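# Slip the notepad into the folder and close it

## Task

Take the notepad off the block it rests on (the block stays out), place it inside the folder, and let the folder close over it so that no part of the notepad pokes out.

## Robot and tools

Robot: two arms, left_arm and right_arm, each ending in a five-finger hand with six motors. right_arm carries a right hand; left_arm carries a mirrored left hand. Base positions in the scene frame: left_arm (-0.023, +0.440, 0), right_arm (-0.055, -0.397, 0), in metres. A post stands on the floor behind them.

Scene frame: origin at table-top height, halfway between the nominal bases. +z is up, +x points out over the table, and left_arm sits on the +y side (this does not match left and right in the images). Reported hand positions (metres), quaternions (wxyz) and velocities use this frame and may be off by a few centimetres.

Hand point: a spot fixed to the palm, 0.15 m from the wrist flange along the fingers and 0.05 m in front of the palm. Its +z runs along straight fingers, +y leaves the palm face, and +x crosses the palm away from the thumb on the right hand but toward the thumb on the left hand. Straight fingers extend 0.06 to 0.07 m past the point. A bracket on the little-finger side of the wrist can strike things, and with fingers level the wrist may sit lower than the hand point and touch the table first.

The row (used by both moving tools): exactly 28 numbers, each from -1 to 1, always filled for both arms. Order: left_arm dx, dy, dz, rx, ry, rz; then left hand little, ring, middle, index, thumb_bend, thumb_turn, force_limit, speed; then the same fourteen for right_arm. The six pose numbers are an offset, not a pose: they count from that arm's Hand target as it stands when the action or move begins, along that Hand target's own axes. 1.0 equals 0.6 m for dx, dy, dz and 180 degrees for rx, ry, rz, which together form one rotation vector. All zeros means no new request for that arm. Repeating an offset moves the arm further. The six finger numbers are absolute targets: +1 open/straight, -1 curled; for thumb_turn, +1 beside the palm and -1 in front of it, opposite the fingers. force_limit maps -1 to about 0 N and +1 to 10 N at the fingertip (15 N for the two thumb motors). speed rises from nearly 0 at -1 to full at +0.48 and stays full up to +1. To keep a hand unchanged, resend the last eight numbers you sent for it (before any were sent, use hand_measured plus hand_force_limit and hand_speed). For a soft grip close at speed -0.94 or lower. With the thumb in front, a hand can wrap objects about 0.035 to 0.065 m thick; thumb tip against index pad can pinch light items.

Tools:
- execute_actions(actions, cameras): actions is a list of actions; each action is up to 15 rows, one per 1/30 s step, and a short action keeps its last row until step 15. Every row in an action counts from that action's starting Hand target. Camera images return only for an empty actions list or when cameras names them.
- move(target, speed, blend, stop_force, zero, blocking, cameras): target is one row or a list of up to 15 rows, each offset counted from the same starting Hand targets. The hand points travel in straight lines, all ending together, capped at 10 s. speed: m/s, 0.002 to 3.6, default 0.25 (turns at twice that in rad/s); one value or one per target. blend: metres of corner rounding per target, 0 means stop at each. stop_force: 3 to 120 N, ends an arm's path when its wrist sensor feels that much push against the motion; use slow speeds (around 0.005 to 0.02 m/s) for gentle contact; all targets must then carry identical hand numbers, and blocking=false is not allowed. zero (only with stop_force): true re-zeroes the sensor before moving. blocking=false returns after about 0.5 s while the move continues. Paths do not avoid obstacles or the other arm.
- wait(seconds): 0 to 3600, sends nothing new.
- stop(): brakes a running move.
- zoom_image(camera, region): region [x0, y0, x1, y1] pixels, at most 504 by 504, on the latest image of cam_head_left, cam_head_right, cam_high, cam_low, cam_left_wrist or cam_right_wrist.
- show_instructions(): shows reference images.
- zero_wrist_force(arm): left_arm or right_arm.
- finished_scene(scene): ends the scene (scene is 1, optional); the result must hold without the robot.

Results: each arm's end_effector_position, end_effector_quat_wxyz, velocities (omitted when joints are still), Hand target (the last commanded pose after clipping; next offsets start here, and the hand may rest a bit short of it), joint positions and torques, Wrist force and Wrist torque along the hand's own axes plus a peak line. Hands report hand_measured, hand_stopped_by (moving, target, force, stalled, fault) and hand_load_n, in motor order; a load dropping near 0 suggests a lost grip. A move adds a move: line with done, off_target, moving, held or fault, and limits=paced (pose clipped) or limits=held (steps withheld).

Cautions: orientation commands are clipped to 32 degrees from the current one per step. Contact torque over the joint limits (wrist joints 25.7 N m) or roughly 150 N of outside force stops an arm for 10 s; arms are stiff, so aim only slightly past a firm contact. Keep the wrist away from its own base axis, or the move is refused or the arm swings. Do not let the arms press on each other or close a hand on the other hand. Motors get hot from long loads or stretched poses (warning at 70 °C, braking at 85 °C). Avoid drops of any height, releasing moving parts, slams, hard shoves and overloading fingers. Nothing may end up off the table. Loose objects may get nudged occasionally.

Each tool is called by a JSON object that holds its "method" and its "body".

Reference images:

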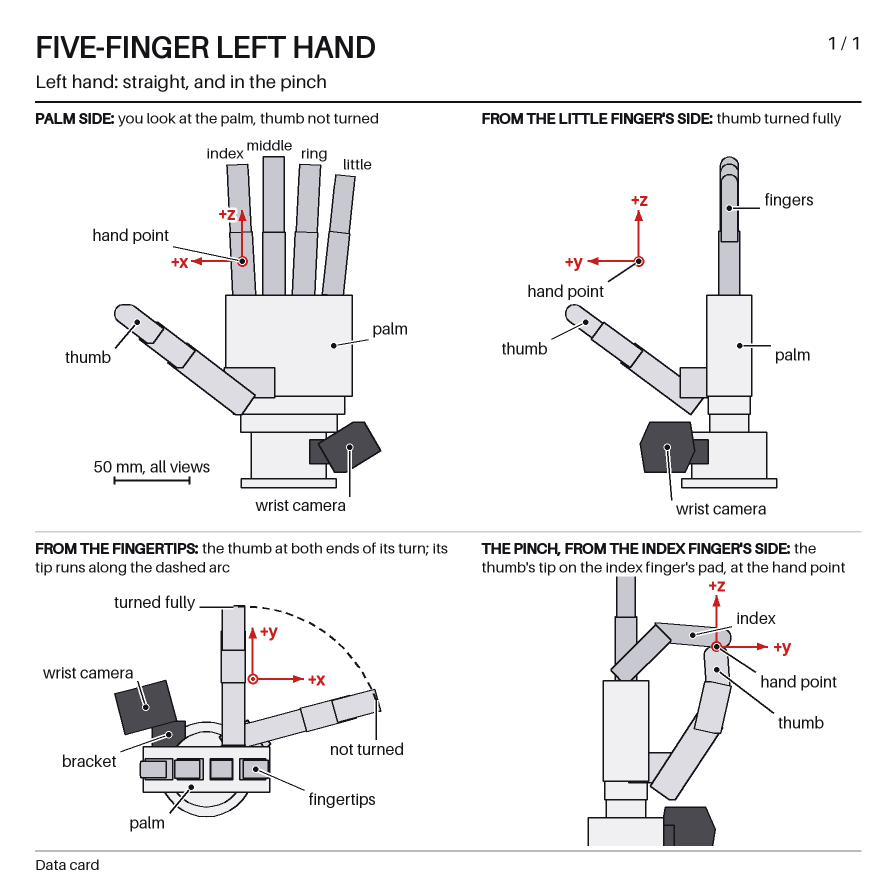

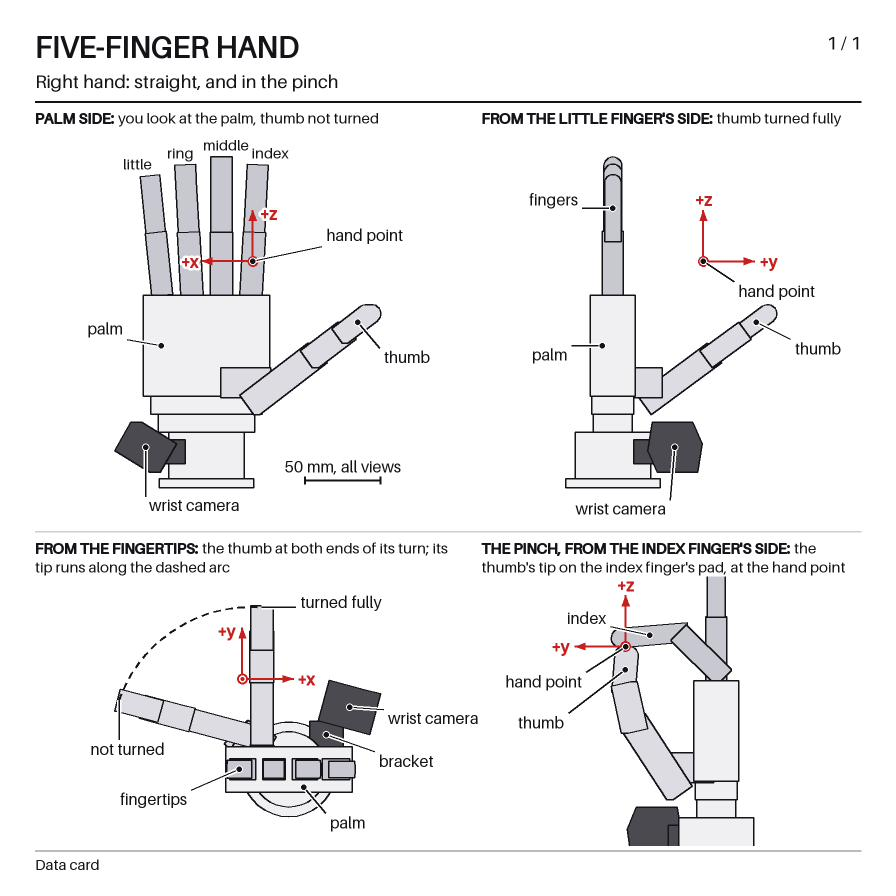

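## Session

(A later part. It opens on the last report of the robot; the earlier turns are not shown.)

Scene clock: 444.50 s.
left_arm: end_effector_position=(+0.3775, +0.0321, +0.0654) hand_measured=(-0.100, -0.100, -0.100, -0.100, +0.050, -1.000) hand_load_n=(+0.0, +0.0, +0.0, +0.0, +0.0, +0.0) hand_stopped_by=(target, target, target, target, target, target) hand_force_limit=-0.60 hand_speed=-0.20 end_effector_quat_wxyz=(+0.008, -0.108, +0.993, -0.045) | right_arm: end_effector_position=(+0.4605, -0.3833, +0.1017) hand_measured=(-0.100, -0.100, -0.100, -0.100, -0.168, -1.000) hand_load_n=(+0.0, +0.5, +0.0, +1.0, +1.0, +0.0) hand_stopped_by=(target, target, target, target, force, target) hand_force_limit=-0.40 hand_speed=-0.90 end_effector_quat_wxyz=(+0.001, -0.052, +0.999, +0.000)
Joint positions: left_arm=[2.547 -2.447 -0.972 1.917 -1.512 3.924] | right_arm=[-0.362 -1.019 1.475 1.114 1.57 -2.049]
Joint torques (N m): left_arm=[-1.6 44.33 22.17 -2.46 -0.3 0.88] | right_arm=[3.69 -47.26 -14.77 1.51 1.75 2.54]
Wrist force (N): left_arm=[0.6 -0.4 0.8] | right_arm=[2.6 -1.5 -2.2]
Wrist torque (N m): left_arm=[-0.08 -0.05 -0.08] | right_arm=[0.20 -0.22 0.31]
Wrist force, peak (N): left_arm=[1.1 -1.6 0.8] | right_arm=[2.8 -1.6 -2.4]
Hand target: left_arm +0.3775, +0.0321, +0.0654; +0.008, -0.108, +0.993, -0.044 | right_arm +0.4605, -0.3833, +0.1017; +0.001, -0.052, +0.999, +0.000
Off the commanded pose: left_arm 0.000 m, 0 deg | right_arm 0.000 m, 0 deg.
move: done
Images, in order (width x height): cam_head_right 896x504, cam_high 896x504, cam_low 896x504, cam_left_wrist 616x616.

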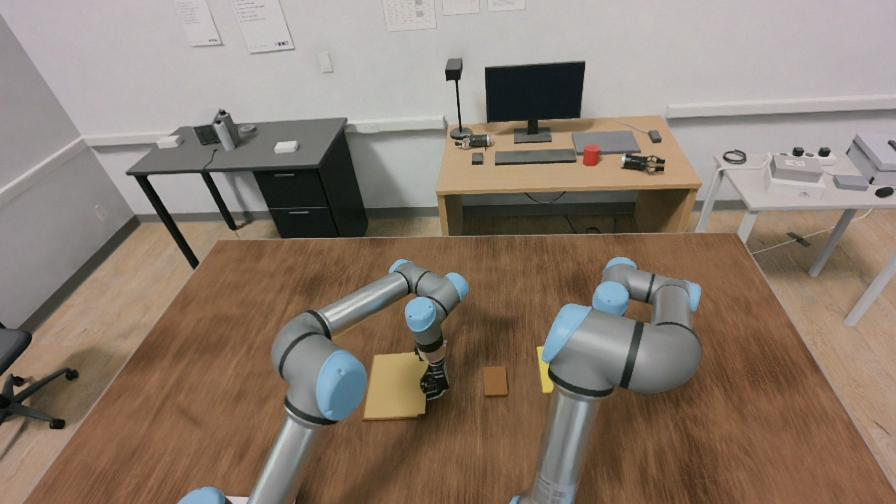

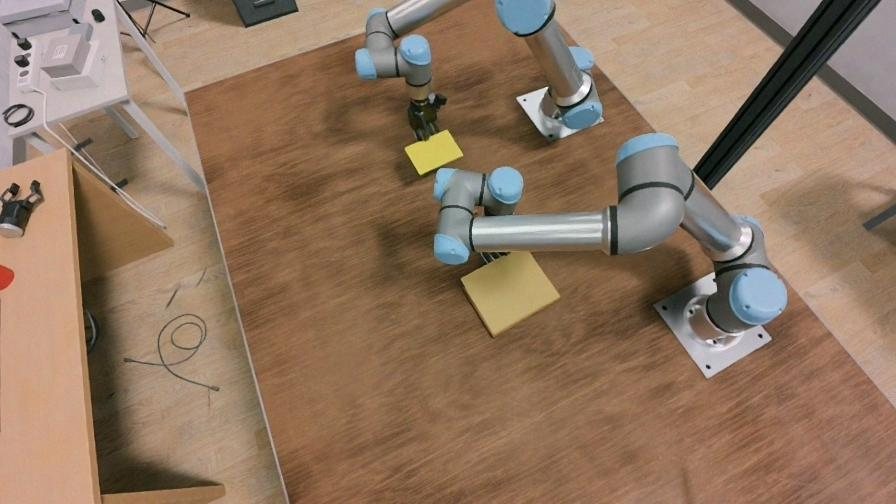

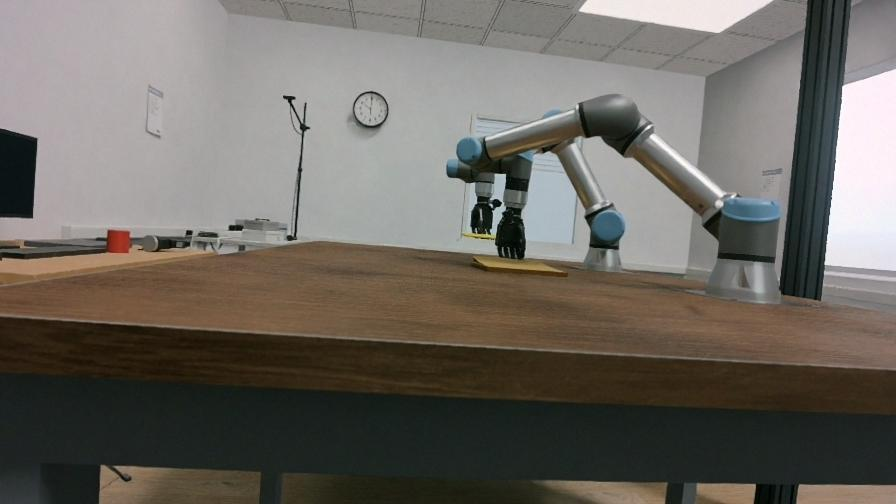

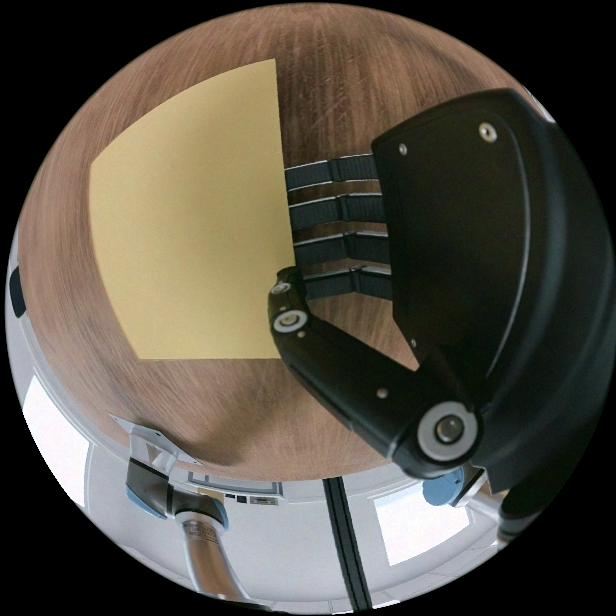

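{"method": "move", "body": {"target": [[0,0.00675,-0.0505,0.0556,0,0,-0.1,-0.1,-0.1,-0.1,0.05,-1,-0.6,-0.2,0,0,0,0,0,0,-0.1,-0.1,-0.1,-0.1,-0.25,-1,-0.4,-0.9],[0,0.0184,-0.0895,0.1,0,0,-0.1,-0.1,-0.1,-0.1,0.05,-1,-0.6,-0.2,0,0,0,0,0,0,-0.1,-0.1,-0.1,-0.1,-0.25,-1,-0.4,-0.9],[0,0.033,-0.122,0.1389,0,0,-0.1,-0.1,-0.1,-0.1,0.05,-1,-0.6,-0.2,0,0,0,0,0,0,-0.1,-0.1,-0.1,-0.1,-0.25,-1,-0.4,-0.9]], "speed": 0.04, "blend": [0.01,0.01,0], "cameras": ["cam_left_wrist","cam_head_right","cam_low","cam_high"]}}

{"method": "zoom_image", "body": {"camera": "cam_left_wrist", "region": [120, 80, 400, 360]}}

{"method": "zoom_image", "body": {"camera": "cam_low", "region": [460, 210, 580, 285]}}

Scene clock: 457.70 s.
left_arm: end_effector_position=(+0.3714, +0.0577, +0.1366) hand_measured=(-0.100, -0.100, -0.100, -0.100, +0.050, -1.000) hand_load_n=(+0.5, +0.0, +0.0, +0.0, +0.0, +0.0) hand_stopped_by=(target, target, target, target, target, target) hand_force_limit=-0.60 hand_speed=-0.20 end_effector_quat_wxyz=(+0.031, -0.103, +0.960, -0.259) end_effector_velocity=(+0.000, +0.000, -0.001) end_effector_angular_velocity=(+0.005, +0.001, +0.003) | right_arm: end_effector_position=(+0.4605, -0.3833, +0.1017) hand_measured=(-0.100, -0.100, -0.100, -0.100, -0.168, -1.000) hand_load_n=(+0.0, +0.5, +0.5, +1.0, +1.0, +0.0) hand_stopped_by=(target, target, target, target, force, target) hand_force_limit=-0.40 hand_speed=-0.90 end_effector_quat_wxyz=(+0.001, -0.052, +0.999, +0.000)
Joint positions: left_arm=[2.741 -2.089 -1.356 2.194 -1.144 4.051] | right_arm=[-0.362 -1.019 1.475 1.114 1.57 -2.049]
Joint velocities: left_arm=[-0.001 -0.002 0.002 -0.001 -0.005 -0.003] | right_arm=[within noise]
Joint torques (N m): left_arm=[-6.66 25.54 22.47 -3.74 -1.25 -0.63] | right_arm=[4.09 -46.32 -15.04 1.71 1.79 2.63]
Wrist force (N): left_arm=[0.4 0.3 0.3] | right_arm=[2.6 -1.6 -2.3]
Wrist torque (N m): left_arm=[0.05 -0.03 -0.12] | right_arm=[0.19 -0.22 0.31]
Wrist force, peak (N): left_arm=[0.7 -0.9 0.8] | right_arm=[2.8 -1.6 -2.6]
Hand target: left_arm +0.3714, +0.0577, +0.1365; +0.031, -0.103, +0.960, -0.258 | right_arm +0.4605, -0.3833, +0.1017; +0.001, -0.052, +0.999, +0.000
Off the commanded pose: left_arm 0.000 m, 0 deg | right_arm 0.000 m, 0 deg.
move: done
Images, in order (width x height): cam_head_right 896x504, cam_high 896x504, cam_low 896x504, cam_left_wrist 616x616.

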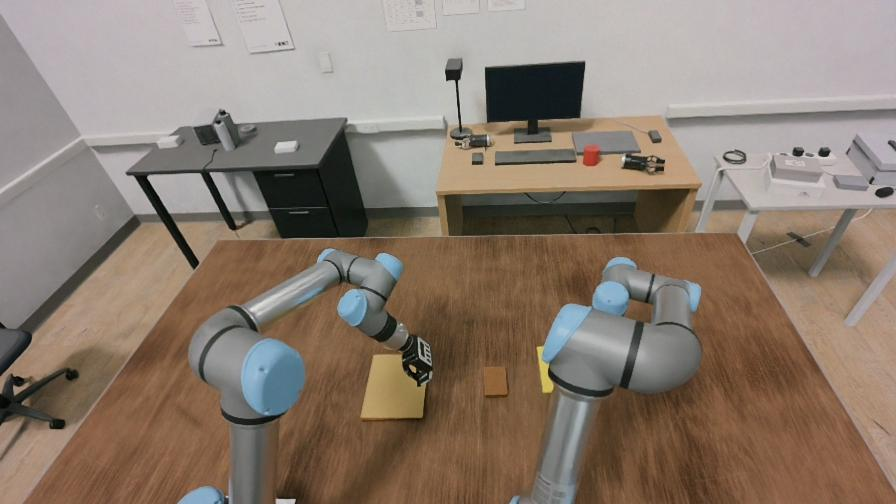

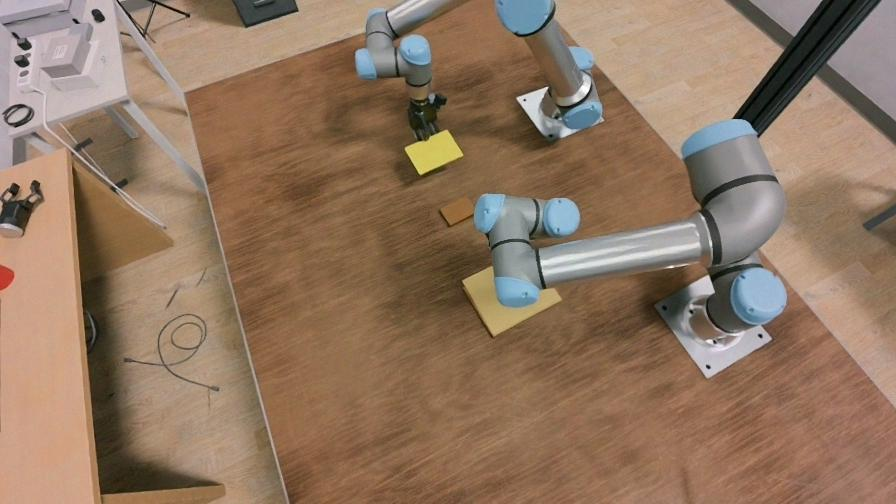

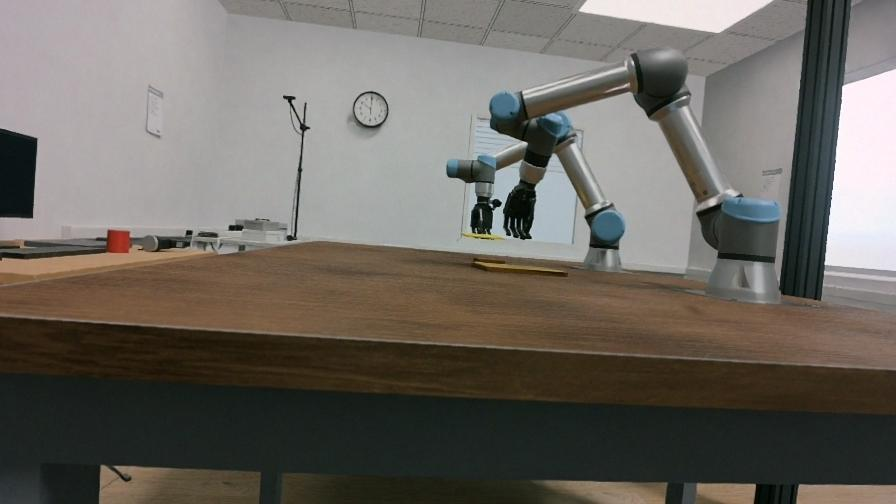

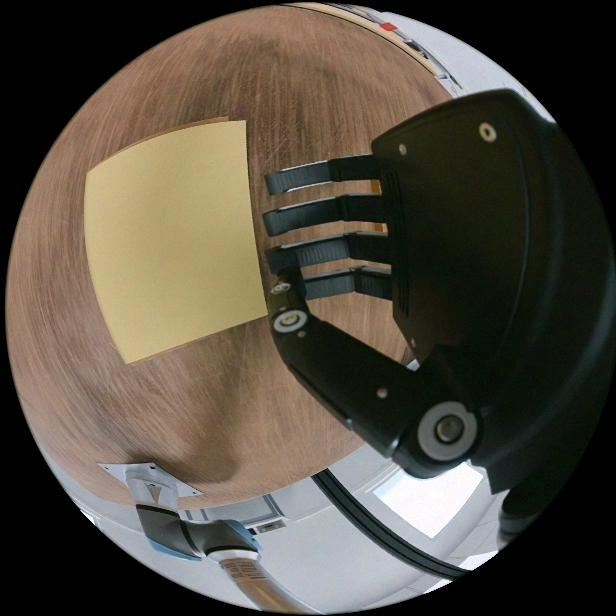

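Scaled by 1.800 from the camera's image (finer frame: 880x880).

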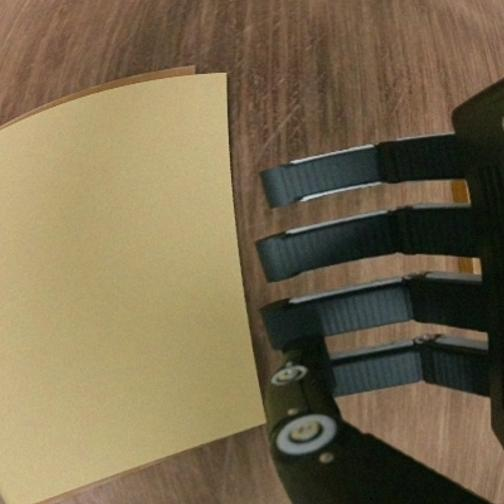

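Scaled by 4.200.

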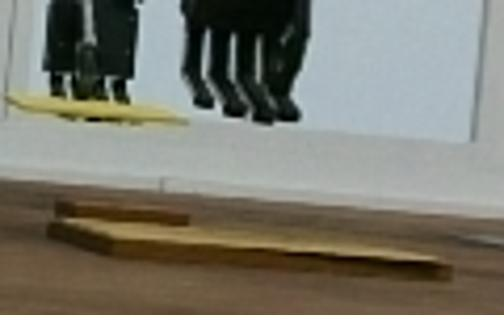

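{"method": "zoom_image", "body": {"camera": "cam_left_wrist", "region": [60, 80, 290, 380]}}

{"method": "zoom_image", "body": {"camera": "cam_low", "region": [465, 250, 575, 285]}}

{"method": "zoom_image", "body": {"camera": "cam_head_right", "region": [350, 340, 450, 430]}}

Scaled by 1.680 from the camera's image (finer frame: 880x880).

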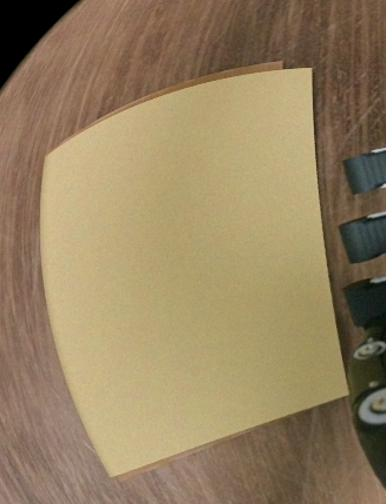

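Scaled by 4.582.

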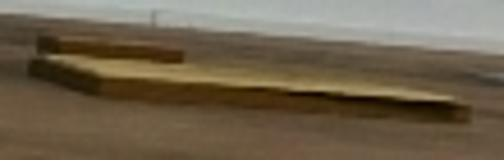

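Scaled by 5.040.

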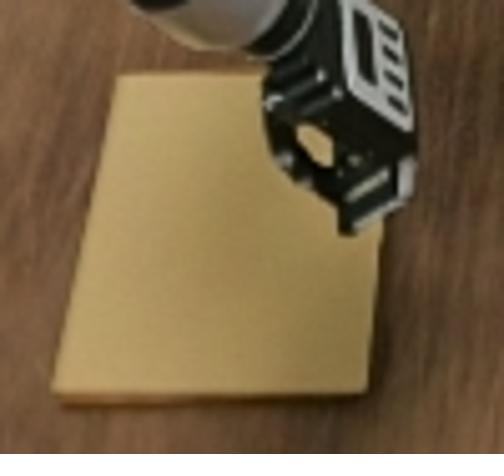

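{"method": "move", "body": {"target": [0,0.163,-0.383,0,0,0,-0.1,-0.1,-0.1,-0.1,0.05,-1,-0.6,-0.2,0,0,0,0,0,0,-0.1,-0.1,-0.1,-0.1,-0.25,-1,-0.4,-0.9], "speed": 0.15, "cameras": ["cam_left_wrist","cam_head_left","cam_head_right","cam_low","cam_high"]}}

{"method": "zoom_image", "body": {"camera": "cam_high", "region": [440, 200, 580, 340]}}

{"method": "zoom_image", "body": {"camera": "cam_low", "region": [465, 250, 575, 285]}}

{"method": "zoom_image", "body": {"camera": "cam_head_right", "region": [350, 340, 450, 430]}}

{"method": "zoom_image", "body": {"camera": "cam_head_left", "region": [350, 340, 450, 430]}}

Scene clock: 477.00 s.
left_arm: end_effector_position=(+0.3275, +0.2528, +0.2860) hand_measured=(-0.100, -0.100, -0.100, -0.100, +0.050, -1.000) hand_load_n=(+0.0, +0.0, +0.0, +0.0, +0.0, +0.0) hand_stopped_by=(target, target, target, target, target, target) hand_force_limit=-0.60 hand_speed=-0.20 end_effector_quat_wxyz=(+0.031, -0.103, +0.960, -0.259) | right_arm: end_effector_position=(+0.4605, -0.3833, +0.1017) hand_measured=(-0.100, -0.100, -0.100, -0.100, -0.168, -1.000) hand_load_n=(+0.0, +0.5, +0.5, +0.5, +1.0, +0.0) hand_stopped_by=(target, target, target, target, force, target) hand_force_limit=-0.40 hand_speed=-0.90 end_effector_quat_wxyz=(+0.001, -0.052, +0.999, +0.000)
Joint positions: left_arm=[3.185 -1.721 -1.524 1.768 -1.051 4.54] | right_arm=[-0.362 -1.019 1.475 1.114 1.57 -2.049]
Joint torques (N m): left_arm=[3.45 11.34 11.45 -1.36 -0.89 0.53] | right_arm=[3.94 -46.06 -14.36 1.72 1.74 2.32]
Wrist force (N): left_arm=[0.5 0.7 0.9] | right_arm=[2.2 -1.5 -2.5]
Wrist torque (N m): left_arm=[0.07 -0.03 0.06] | right_arm=[0.21 -0.15 0.29]
Wrist force, peak (N): left_arm=[0.2 -0.3 1.9] | right_arm=[2.5 -1.6 -2.6]
Hand target: left_arm +0.3275, +0.2529, +0.2860; +0.031, -0.103, +0.960, -0.258 | right_arm +0.4605, -0.3833, +0.1017; +0.001, -0.052, +0.999, +0.000
Off the commanded pose: left_arm 0.000 m, 0 deg | right_arm 0.000 m, 0 deg.
move: done
Images, in order (width x height): cam_head_left 896x504, cam_head_right 896x504, cam_high 896x504, cam_low 896x504, cam_left_wrist 616x616.

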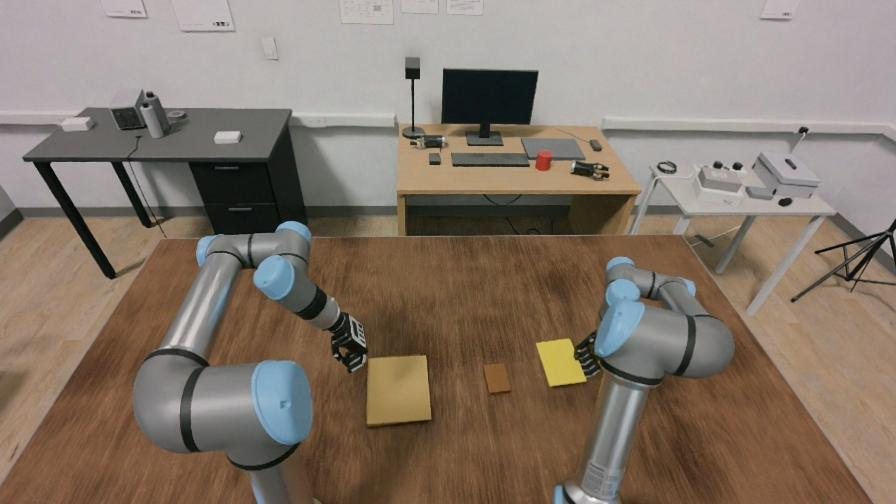

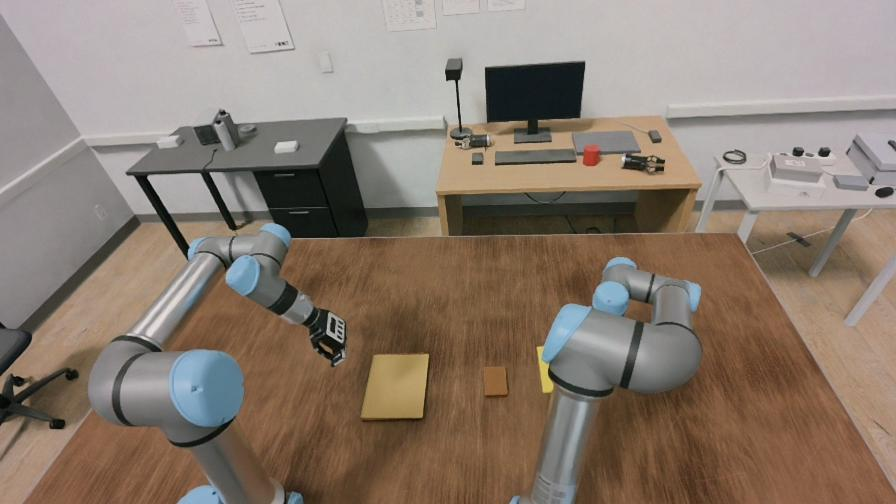

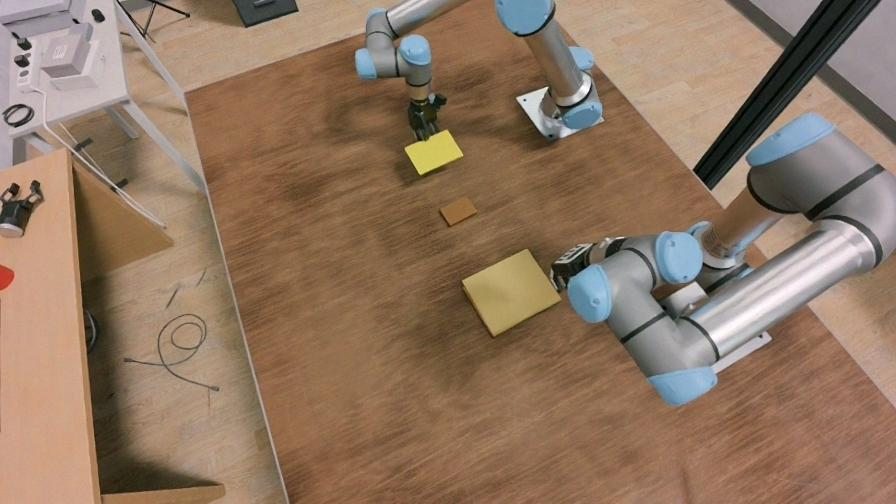

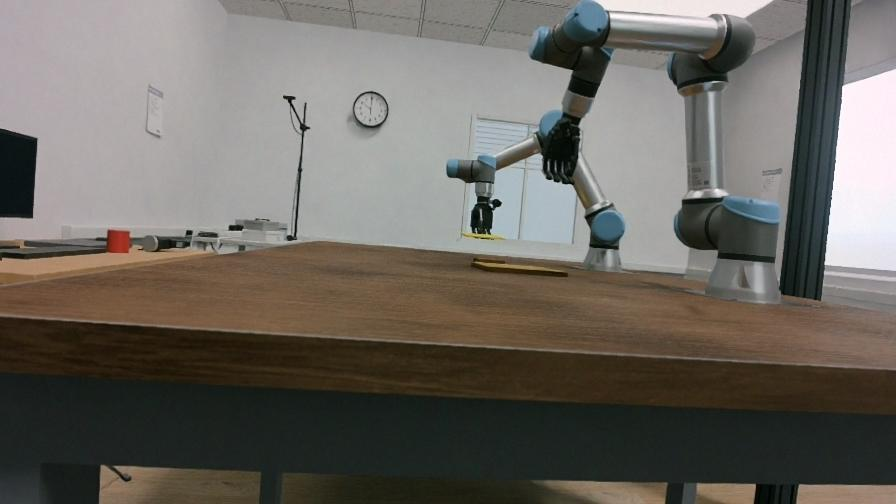

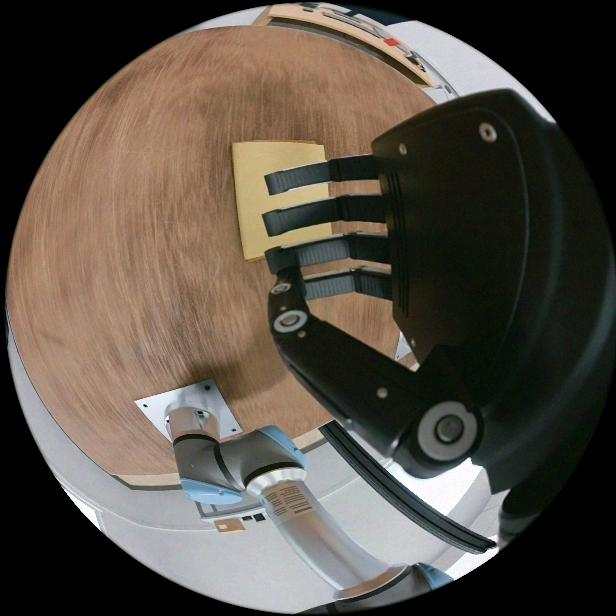

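Scaled by 3.600.

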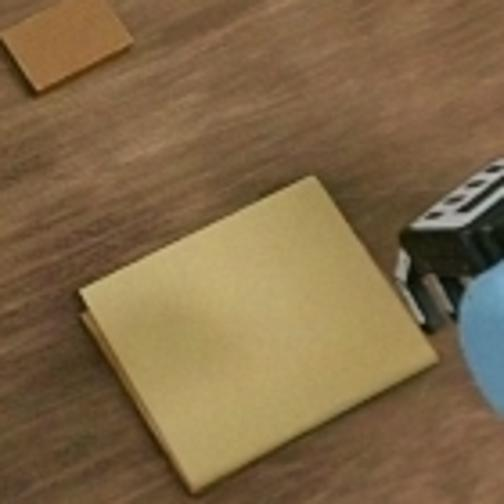

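Scaled by 4.582.

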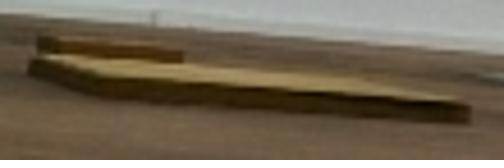

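Scaled by 5.040.

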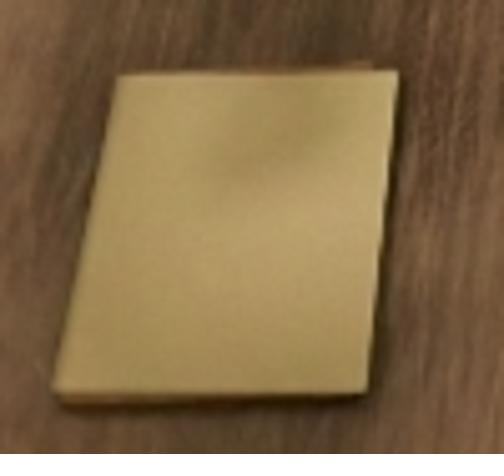

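Scaled by 5.040.

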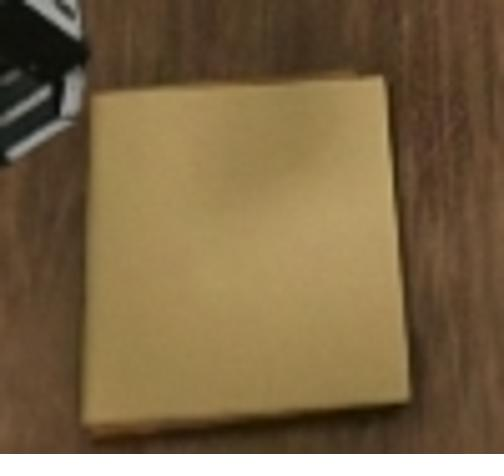

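{"method": "move", "body": {"target": [[0.0235,-0.4125,0.2405,-0.1678,0.0077,0.0209,-0.1,-0.1,-0.1,-0.1,1,-1,-0.6,-0.2,0,0,0,0,0,0,-0.1,-0.1,-0.1,-0.1,-0.25,-1,-0.4,-0.9],[0.0183,-0.2157,0.5137,-0.1678,0.0077,0.0209,-0.1,-0.1,-0.1,-0.1,1,-1,-0.6,-0.2,0,0,0,0,0,0,-0.1,-0.1,-0.1,-0.1,-0.25,-1,-0.4,-0.9]], "speed": 0.15, "blend": [0.04,0], "cameras": ["cam_left_wrist","cam_head_right"]}}

{"method": "zoom_image", "body": {"camera": "cam_left_wrist", "region": [120, 80, 400, 360]}}

Scene clock: 502.03 s.
left_arm: end_effector_position=(+0.3753, -0.0098, +0.0846) hand_measured=(-0.100, -0.100, -0.100, -0.100, +1.000, -1.000) hand_load_n=(+0.0, +0.0, +0.0, +0.0, +0.0, +0.0) hand_stopped_by=(target, target, target, target, target, target) hand_force_limit=-0.60 hand_speed=-0.20 end_effector_quat_wxyz=(+0.000, -0.074, +0.997, +0.000) | right_arm: end_effector_position=(+0.4605, -0.3833, +0.1017) hand_measured=(-0.100, -0.100, -0.100, -0.100, -0.168, -1.000) hand_load_n=(+0.0, +1.0, +0.5, +1.0, +1.0, +0.0) hand_stopped_by=(target, target, target, target, force, target) hand_force_limit=-0.40 hand_speed=-0.90 end_effector_quat_wxyz=(+0.001, -0.052, +0.999, +0.000)
Joint positions: left_arm=[2.461 -2.604 -0.654 1.687 -1.572 3.908] | right_arm=[-0.362 -1.019 1.475 1.114 1.57 -2.049]
Joint torques (N m): left_arm=[-4.55 45.79 15.61 -3.2 2.54 -0.72] | right_arm=[3.44 -46.8 -13.96 1.75 1.7 2.62]
Wrist force (N): left_arm=[0.2 -0.8 0.8] | right_arm=[2.4 -1.6 -2.4]
Wrist torque (N m): left_arm=[-0.18 0.01 -0.08] | right_arm=[0.20 -0.18 0.30]
Wrist force, peak (N): left_arm=[0.1 -0.6 2.4] | right_arm=[2.6 -1.4 -2.7]
Hand target: left_arm +0.3753, -0.0098, +0.0845; +0.000, -0.074, +0.997, +0.001 | right_arm +0.4605, -0.3833, +0.1017; +0.001, -0.052, +0.999, +0.000
Off the commanded pose: left_arm 0.000 m, 0 deg | right_arm 0.000 m, 0 deg.
elbow stopped short (left arm): the move would have taken joint 3 (elbow) straighter than the controller allows.
move: done
Images, in order (width x height): cam_head_right 896x504, cam_left_wrist 616x616.

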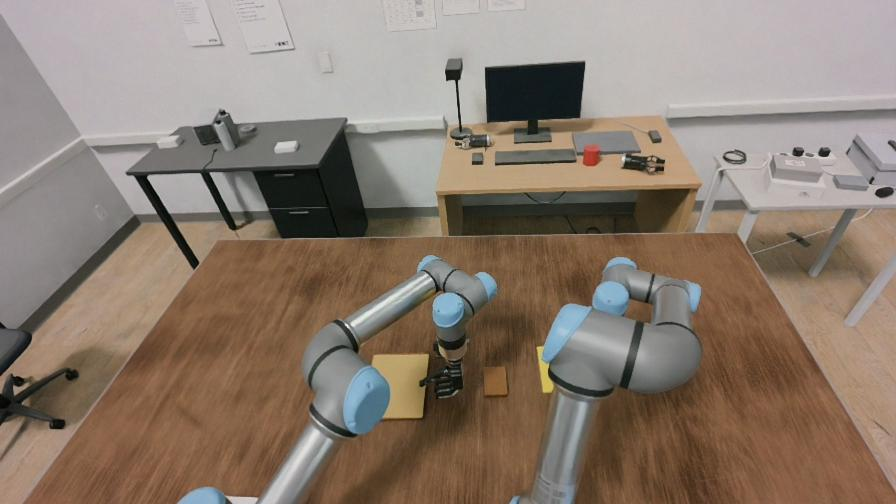

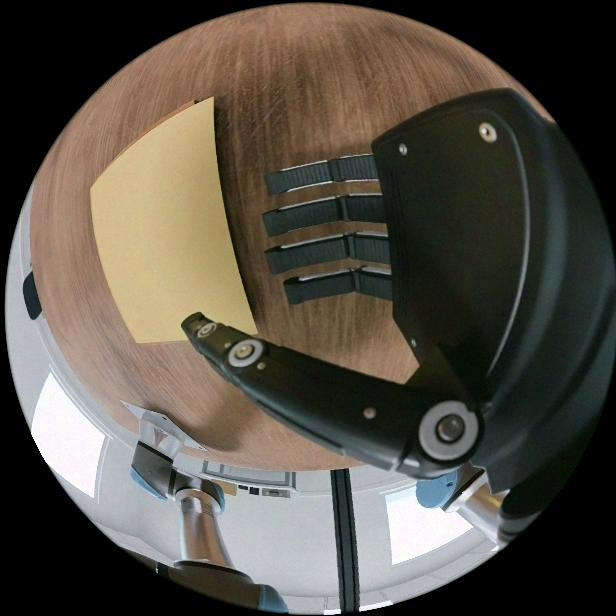

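Scaled by 1.800 from the camera's image (finer frame: 880x880).

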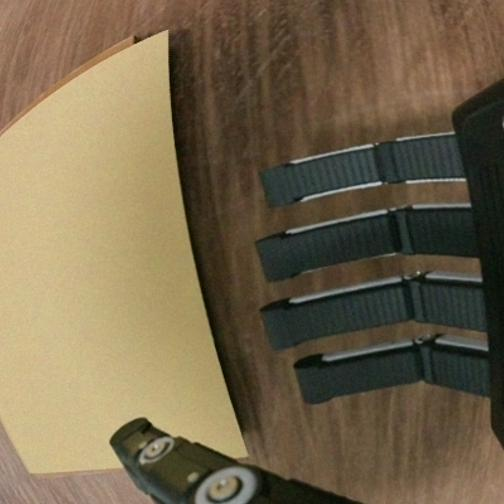

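{"method": "move", "body": {"target": [[0,0,0.0575,0,0,0,-0.1,-0.1,-0.1,-0.1,1,-1,-0.6,-0.2,0,0,0,0,0,0,-0.1,-0.1,-0.1,-0.1,-0.25,-1,-0.4,-0.9],[0,0.055,0.0575,0,0,0,-0.1,-0.1,-0.1,-0.1,1,-1,-0.6,-0.2,0,0,0,0,0,0,-0.1,-0.1,-0.1,-0.1,-0.25,-1,-0.4,-0.9]], "speed": 0.02, "stop_force": 3, "cameras": ["cam_left_wrist","cam_head_right"]}}

{"method": "zoom_image", "body": {"camera": "cam_left_wrist", "region": [120, 80, 400, 360]}}

Scene clock: 509.07 s.
left_arm: end_effector_position=(+0.3705, +0.0229, +0.0500) hand_measured=(-0.100, -0.100, -0.100, -0.100, +1.000, -1.000) hand_load_n=(+0.0, +0.0, +0.0, +0.0, +0.0, +0.0) hand_stopped_by=(target, target, target, target, target, target) hand_force_limit=-0.60 hand_speed=-0.20 end_effector_quat_wxyz=(+0.000, -0.074, +0.997, +0.001) | right_arm: end_effector_position=(+0.4605, -0.3833, +0.1017) hand_measured=(-0.100, -0.100, -0.100, -0.100, -0.168, -1.000) hand_load_n=(+0.0, +0.5, +0.5, +1.0, +1.0, +0.0) hand_stopped_by=(target, target, target, target, force, target) hand_force_limit=-0.40 hand_speed=-0.90 end_effector_quat_wxyz=(+0.001, -0.052, +0.999, +0.000)
Joint positions: left_arm=[2.497 -2.533 -0.881 1.843 -1.572 3.945] | right_arm=[-0.362 -1.019 1.475 1.114 1.57 -2.049]
Joint torques (N m): left_arm=[-7.18 41.45 23.89 -5.03 -0.21 -0.99] | right_arm=[2.31 -46.15 -14.63 1.56 1.92 2.59]
Wrist force (N): left_arm=[0.0 -0.7 0.8] | right_arm=[2.4 -1.7 -2.4]
Wrist torque (N m): left_arm=[-0.15 0.04 -0.09] | right_arm=[0.19 -0.17 0.29]
Wrist force, peak (N): left_arm=[0.5 -1.4 0.8] | right_arm=[2.6 -1.6 -2.9]
Hand target: left_arm +0.3705, +0.0229, +0.0500; +0.000, -0.074, +0.997, +0.001 | right_arm +0.4605, -0.3833, +0.1017; +0.001, -0.052, +0.999, +0.000
Off the commanded pose: left_arm 0.000 m, 0 deg | right_arm 0.000 m, 0 deg.
move: done
Images, in order (width x height): cam_head_right 896x504, cam_left_wrist 616x616.

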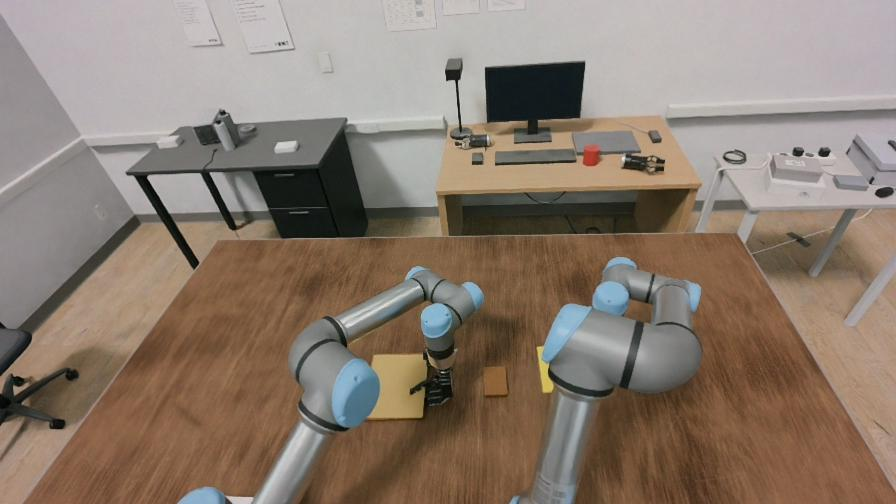

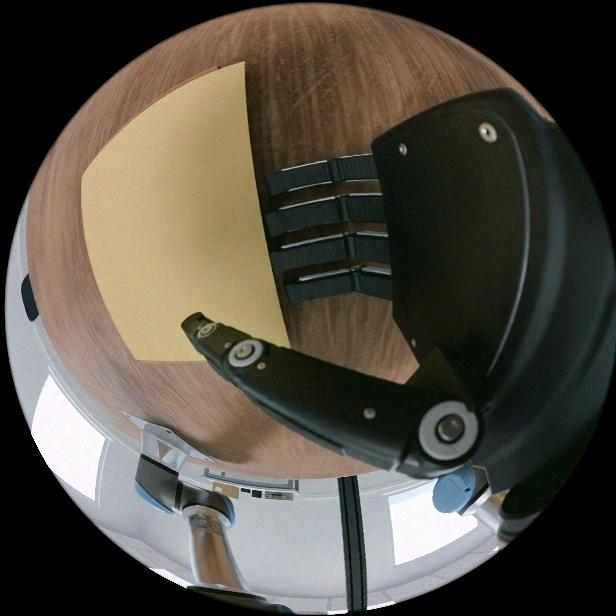

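Scaled by 1.800 from the camera's image (finer frame: 880x880).

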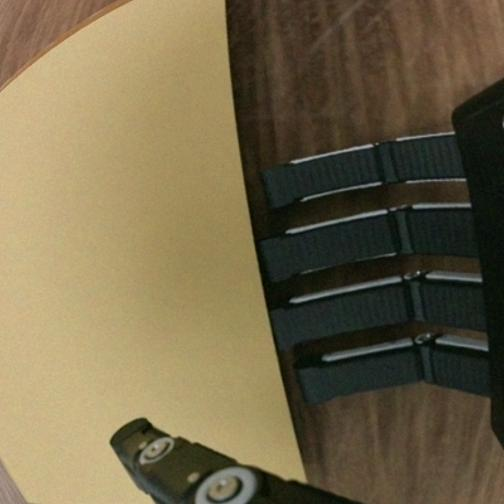

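{"method": "move", "body": {"target": [0,0.0267,0,0,0,0,-0.1,-0.1,-0.1,-0.1,1,-1,-0.6,-0.2,0,0,0,0,0,0,-0.1,-0.1,-0.1,-0.1,-0.25,-1,-0.4,-0.9], "speed": 0.015, "stop_force": 3}}

{"method": "move", "body": {"target": [0,0.0,-0.025,0,0,0,-0.1,-0.1,-0.1,-0.1,1,-1,-0.6,-0.2,0,0,0,0,0,0,-0.1,-0.1,-0.1,-0.1,-0.25,-1,-0.4,-0.9], "speed": 0.02, "cameras": ["cam_left_wrist","cam_head_right","cam_low"]}}

{"method": "zoom_image", "body": {"camera": "cam_left_wrist", "region": [120, 80, 400, 360]}}

{"method": "zoom_image", "body": {"camera": "cam_low", "region": [465, 225, 575, 285]}}

Scene clock: 515.90 s.
left_arm: end_effector_position=(+0.3681, +0.0387, +0.0500) hand_measured=(-0.100, -0.100, -0.100, -0.100, +1.000, -1.000) hand_load_n=(+0.0, +0.0, +0.0, +0.0, +0.0, +0.0) hand_stopped_by=(target, target, target, target, target, target) hand_force_limit=-0.60 hand_speed=-0.20 end_effector_quat_wxyz=(+0.000, -0.074, +0.997, +0.001) | right_arm: end_effector_position=(+0.4605, -0.3833, +0.1017) hand_measured=(-0.100, -0.100, -0.100, -0.100, -0.168, -1.000) hand_load_n=(+0.0, +0.5, +0.5, +1.0, +1.0, +0.0) hand_stopped_by=(target, target, target, target, force, target) hand_force_limit=-0.40 hand_speed=-0.90 end_effector_quat_wxyz=(+0.001, -0.052, +0.999, +0.000)
Joint positions: left_arm=[2.516 -2.494 -0.955 1.878 -1.572 3.963] | right_arm=[-0.362 -1.019 1.475 1.114 1.57 -2.049]
Joint torques (N m): left_arm=[-5.87 39.53 23.2 -4.97 0.25 -1] | right_arm=[2.25 -47.41 -13.48 1.82 1.6 2.46]
Wrist force (N): left_arm=[0.8 -1.3 0.5] | right_arm=[2.7 -1.5 -2.5]
Wrist torque (N m): left_arm=[-0.14 -0.07 -0.06] | right_arm=[0.22 -0.23 0.32]
Wrist force, peak (N): left_arm=[1.0 -2.4 0.3] | right_arm=[2.7 -1.4 -2.7]
Hand target: left_arm +0.3681, +0.0387, +0.0500; +0.000, -0.074, +0.997, +0.001 | right_arm +0.4605, -0.3833, +0.1017; +0.001, -0.052, +0.999, +0.000
Off the commanded pose: left_arm 0.000 m, 0 deg | right_arm 0.000 m, 0 deg.
move: done

Scene clock: 516.90 s.
left_arm: end_effector_position=(+0.3681, +0.0387, +0.0652) hand_measured=(-0.100, -0.100, -0.100, -0.100, +1.000, -1.000) hand_load_n=(+0.0, +0.0, +0.5, +0.0, +0.0, +0.0) hand_stopped_by=(target, target, target, target, target, target) hand_force_limit=-0.60 hand_speed=-0.20 end_effector_quat_wxyz=(+0.000, -0.074, +0.997, +0.001) | right_arm: end_effector_position=(+0.4605, -0.3833, +0.1017) hand_measured=(-0.100, -0.100, -0.100, -0.100, -0.168, -1.000) hand_load_n=(+0.0, +0.5, +0.5, +1.0, +1.0, +0.0) hand_stopped_by=(target, target, target, target, force, target) hand_force_limit=-0.40 hand_speed=-0.90 end_effector_quat_wxyz=(+0.001, -0.052, +0.999, +0.000)
Joint positions: left_arm=[2.516 -2.481 -0.939 1.849 -1.572 3.963] | right_arm=[-0.362 -1.019 1.475 1.114 1.57 -2.049]
Joint torques (N m): left_arm=[-7.22 55.78 11.99 -1.08 -0.08 -0.99] | right_arm=[2.09 -46.88 -14.44 1.7 1.81 2.36]
Wrist force (N): left_arm=[0.3 -0.5 0.6] | right_arm=[2.3 -1.6 -2.6]
Wrist torque (N m): left_arm=[-0.06 -0.02 -0.10] | right_arm=[0.21 -0.17 0.29]
Wrist force, peak (N): left_arm=[1.1 -1.8 0.4] | right_arm=[2.3 -1.6 -2.6]
Hand target: left_arm +0.3681, +0.0387, +0.0650; +0.000, -0.074, +0.997, +0.001 | right_arm +0.4605, -0.3833, +0.1017; +0.001, -0.052, +0.999, +0.000
Off the commanded pose: left_arm 0.000 m, 0 deg | right_arm 0.000 m, 0 deg.
move: done
Images, in order (width x height): cam_head_right 896x504, cam_low 896x504, cam_left_wrist 616x616.

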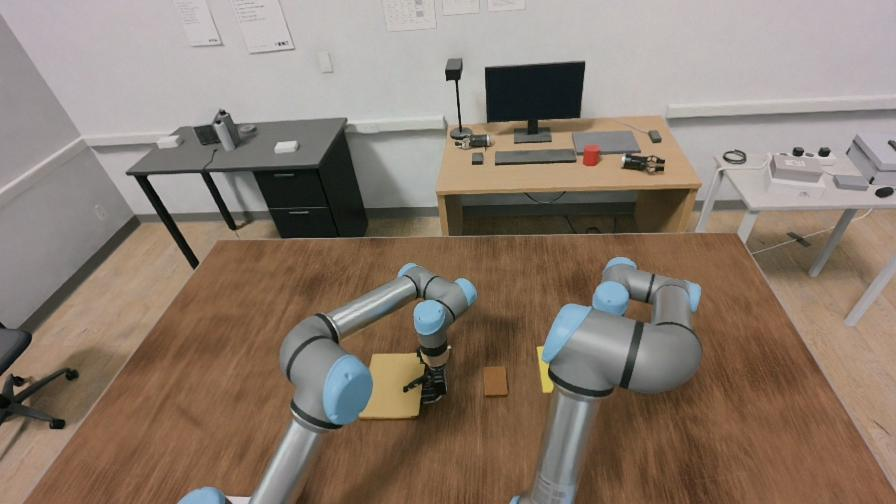

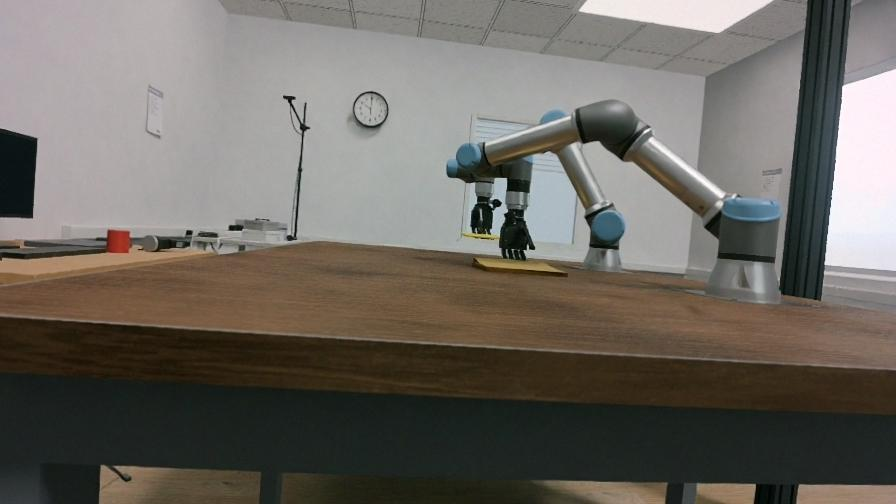

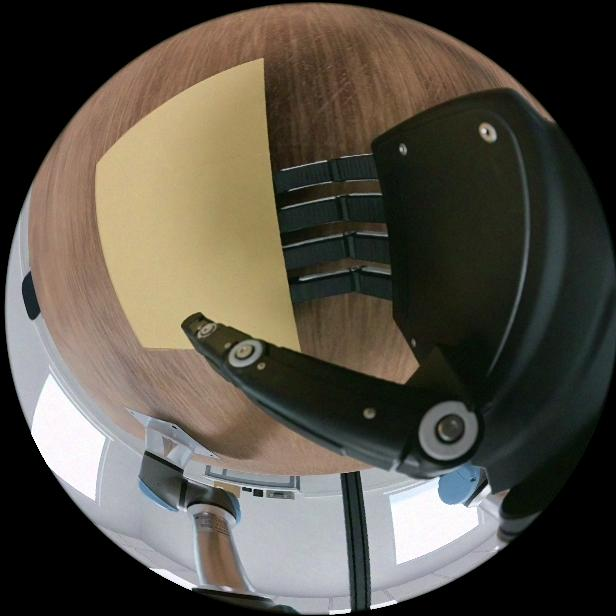

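Scaled by 1.800 from the camera's image (finer frame: 880x880).

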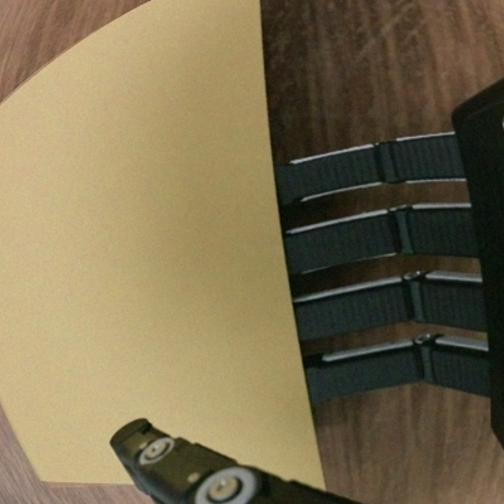

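Scaled by 4.582.

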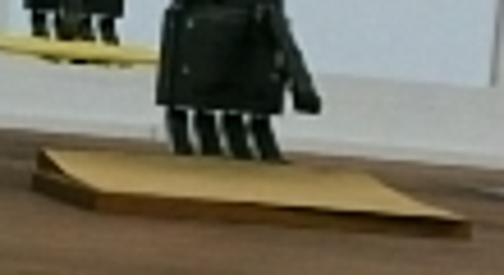

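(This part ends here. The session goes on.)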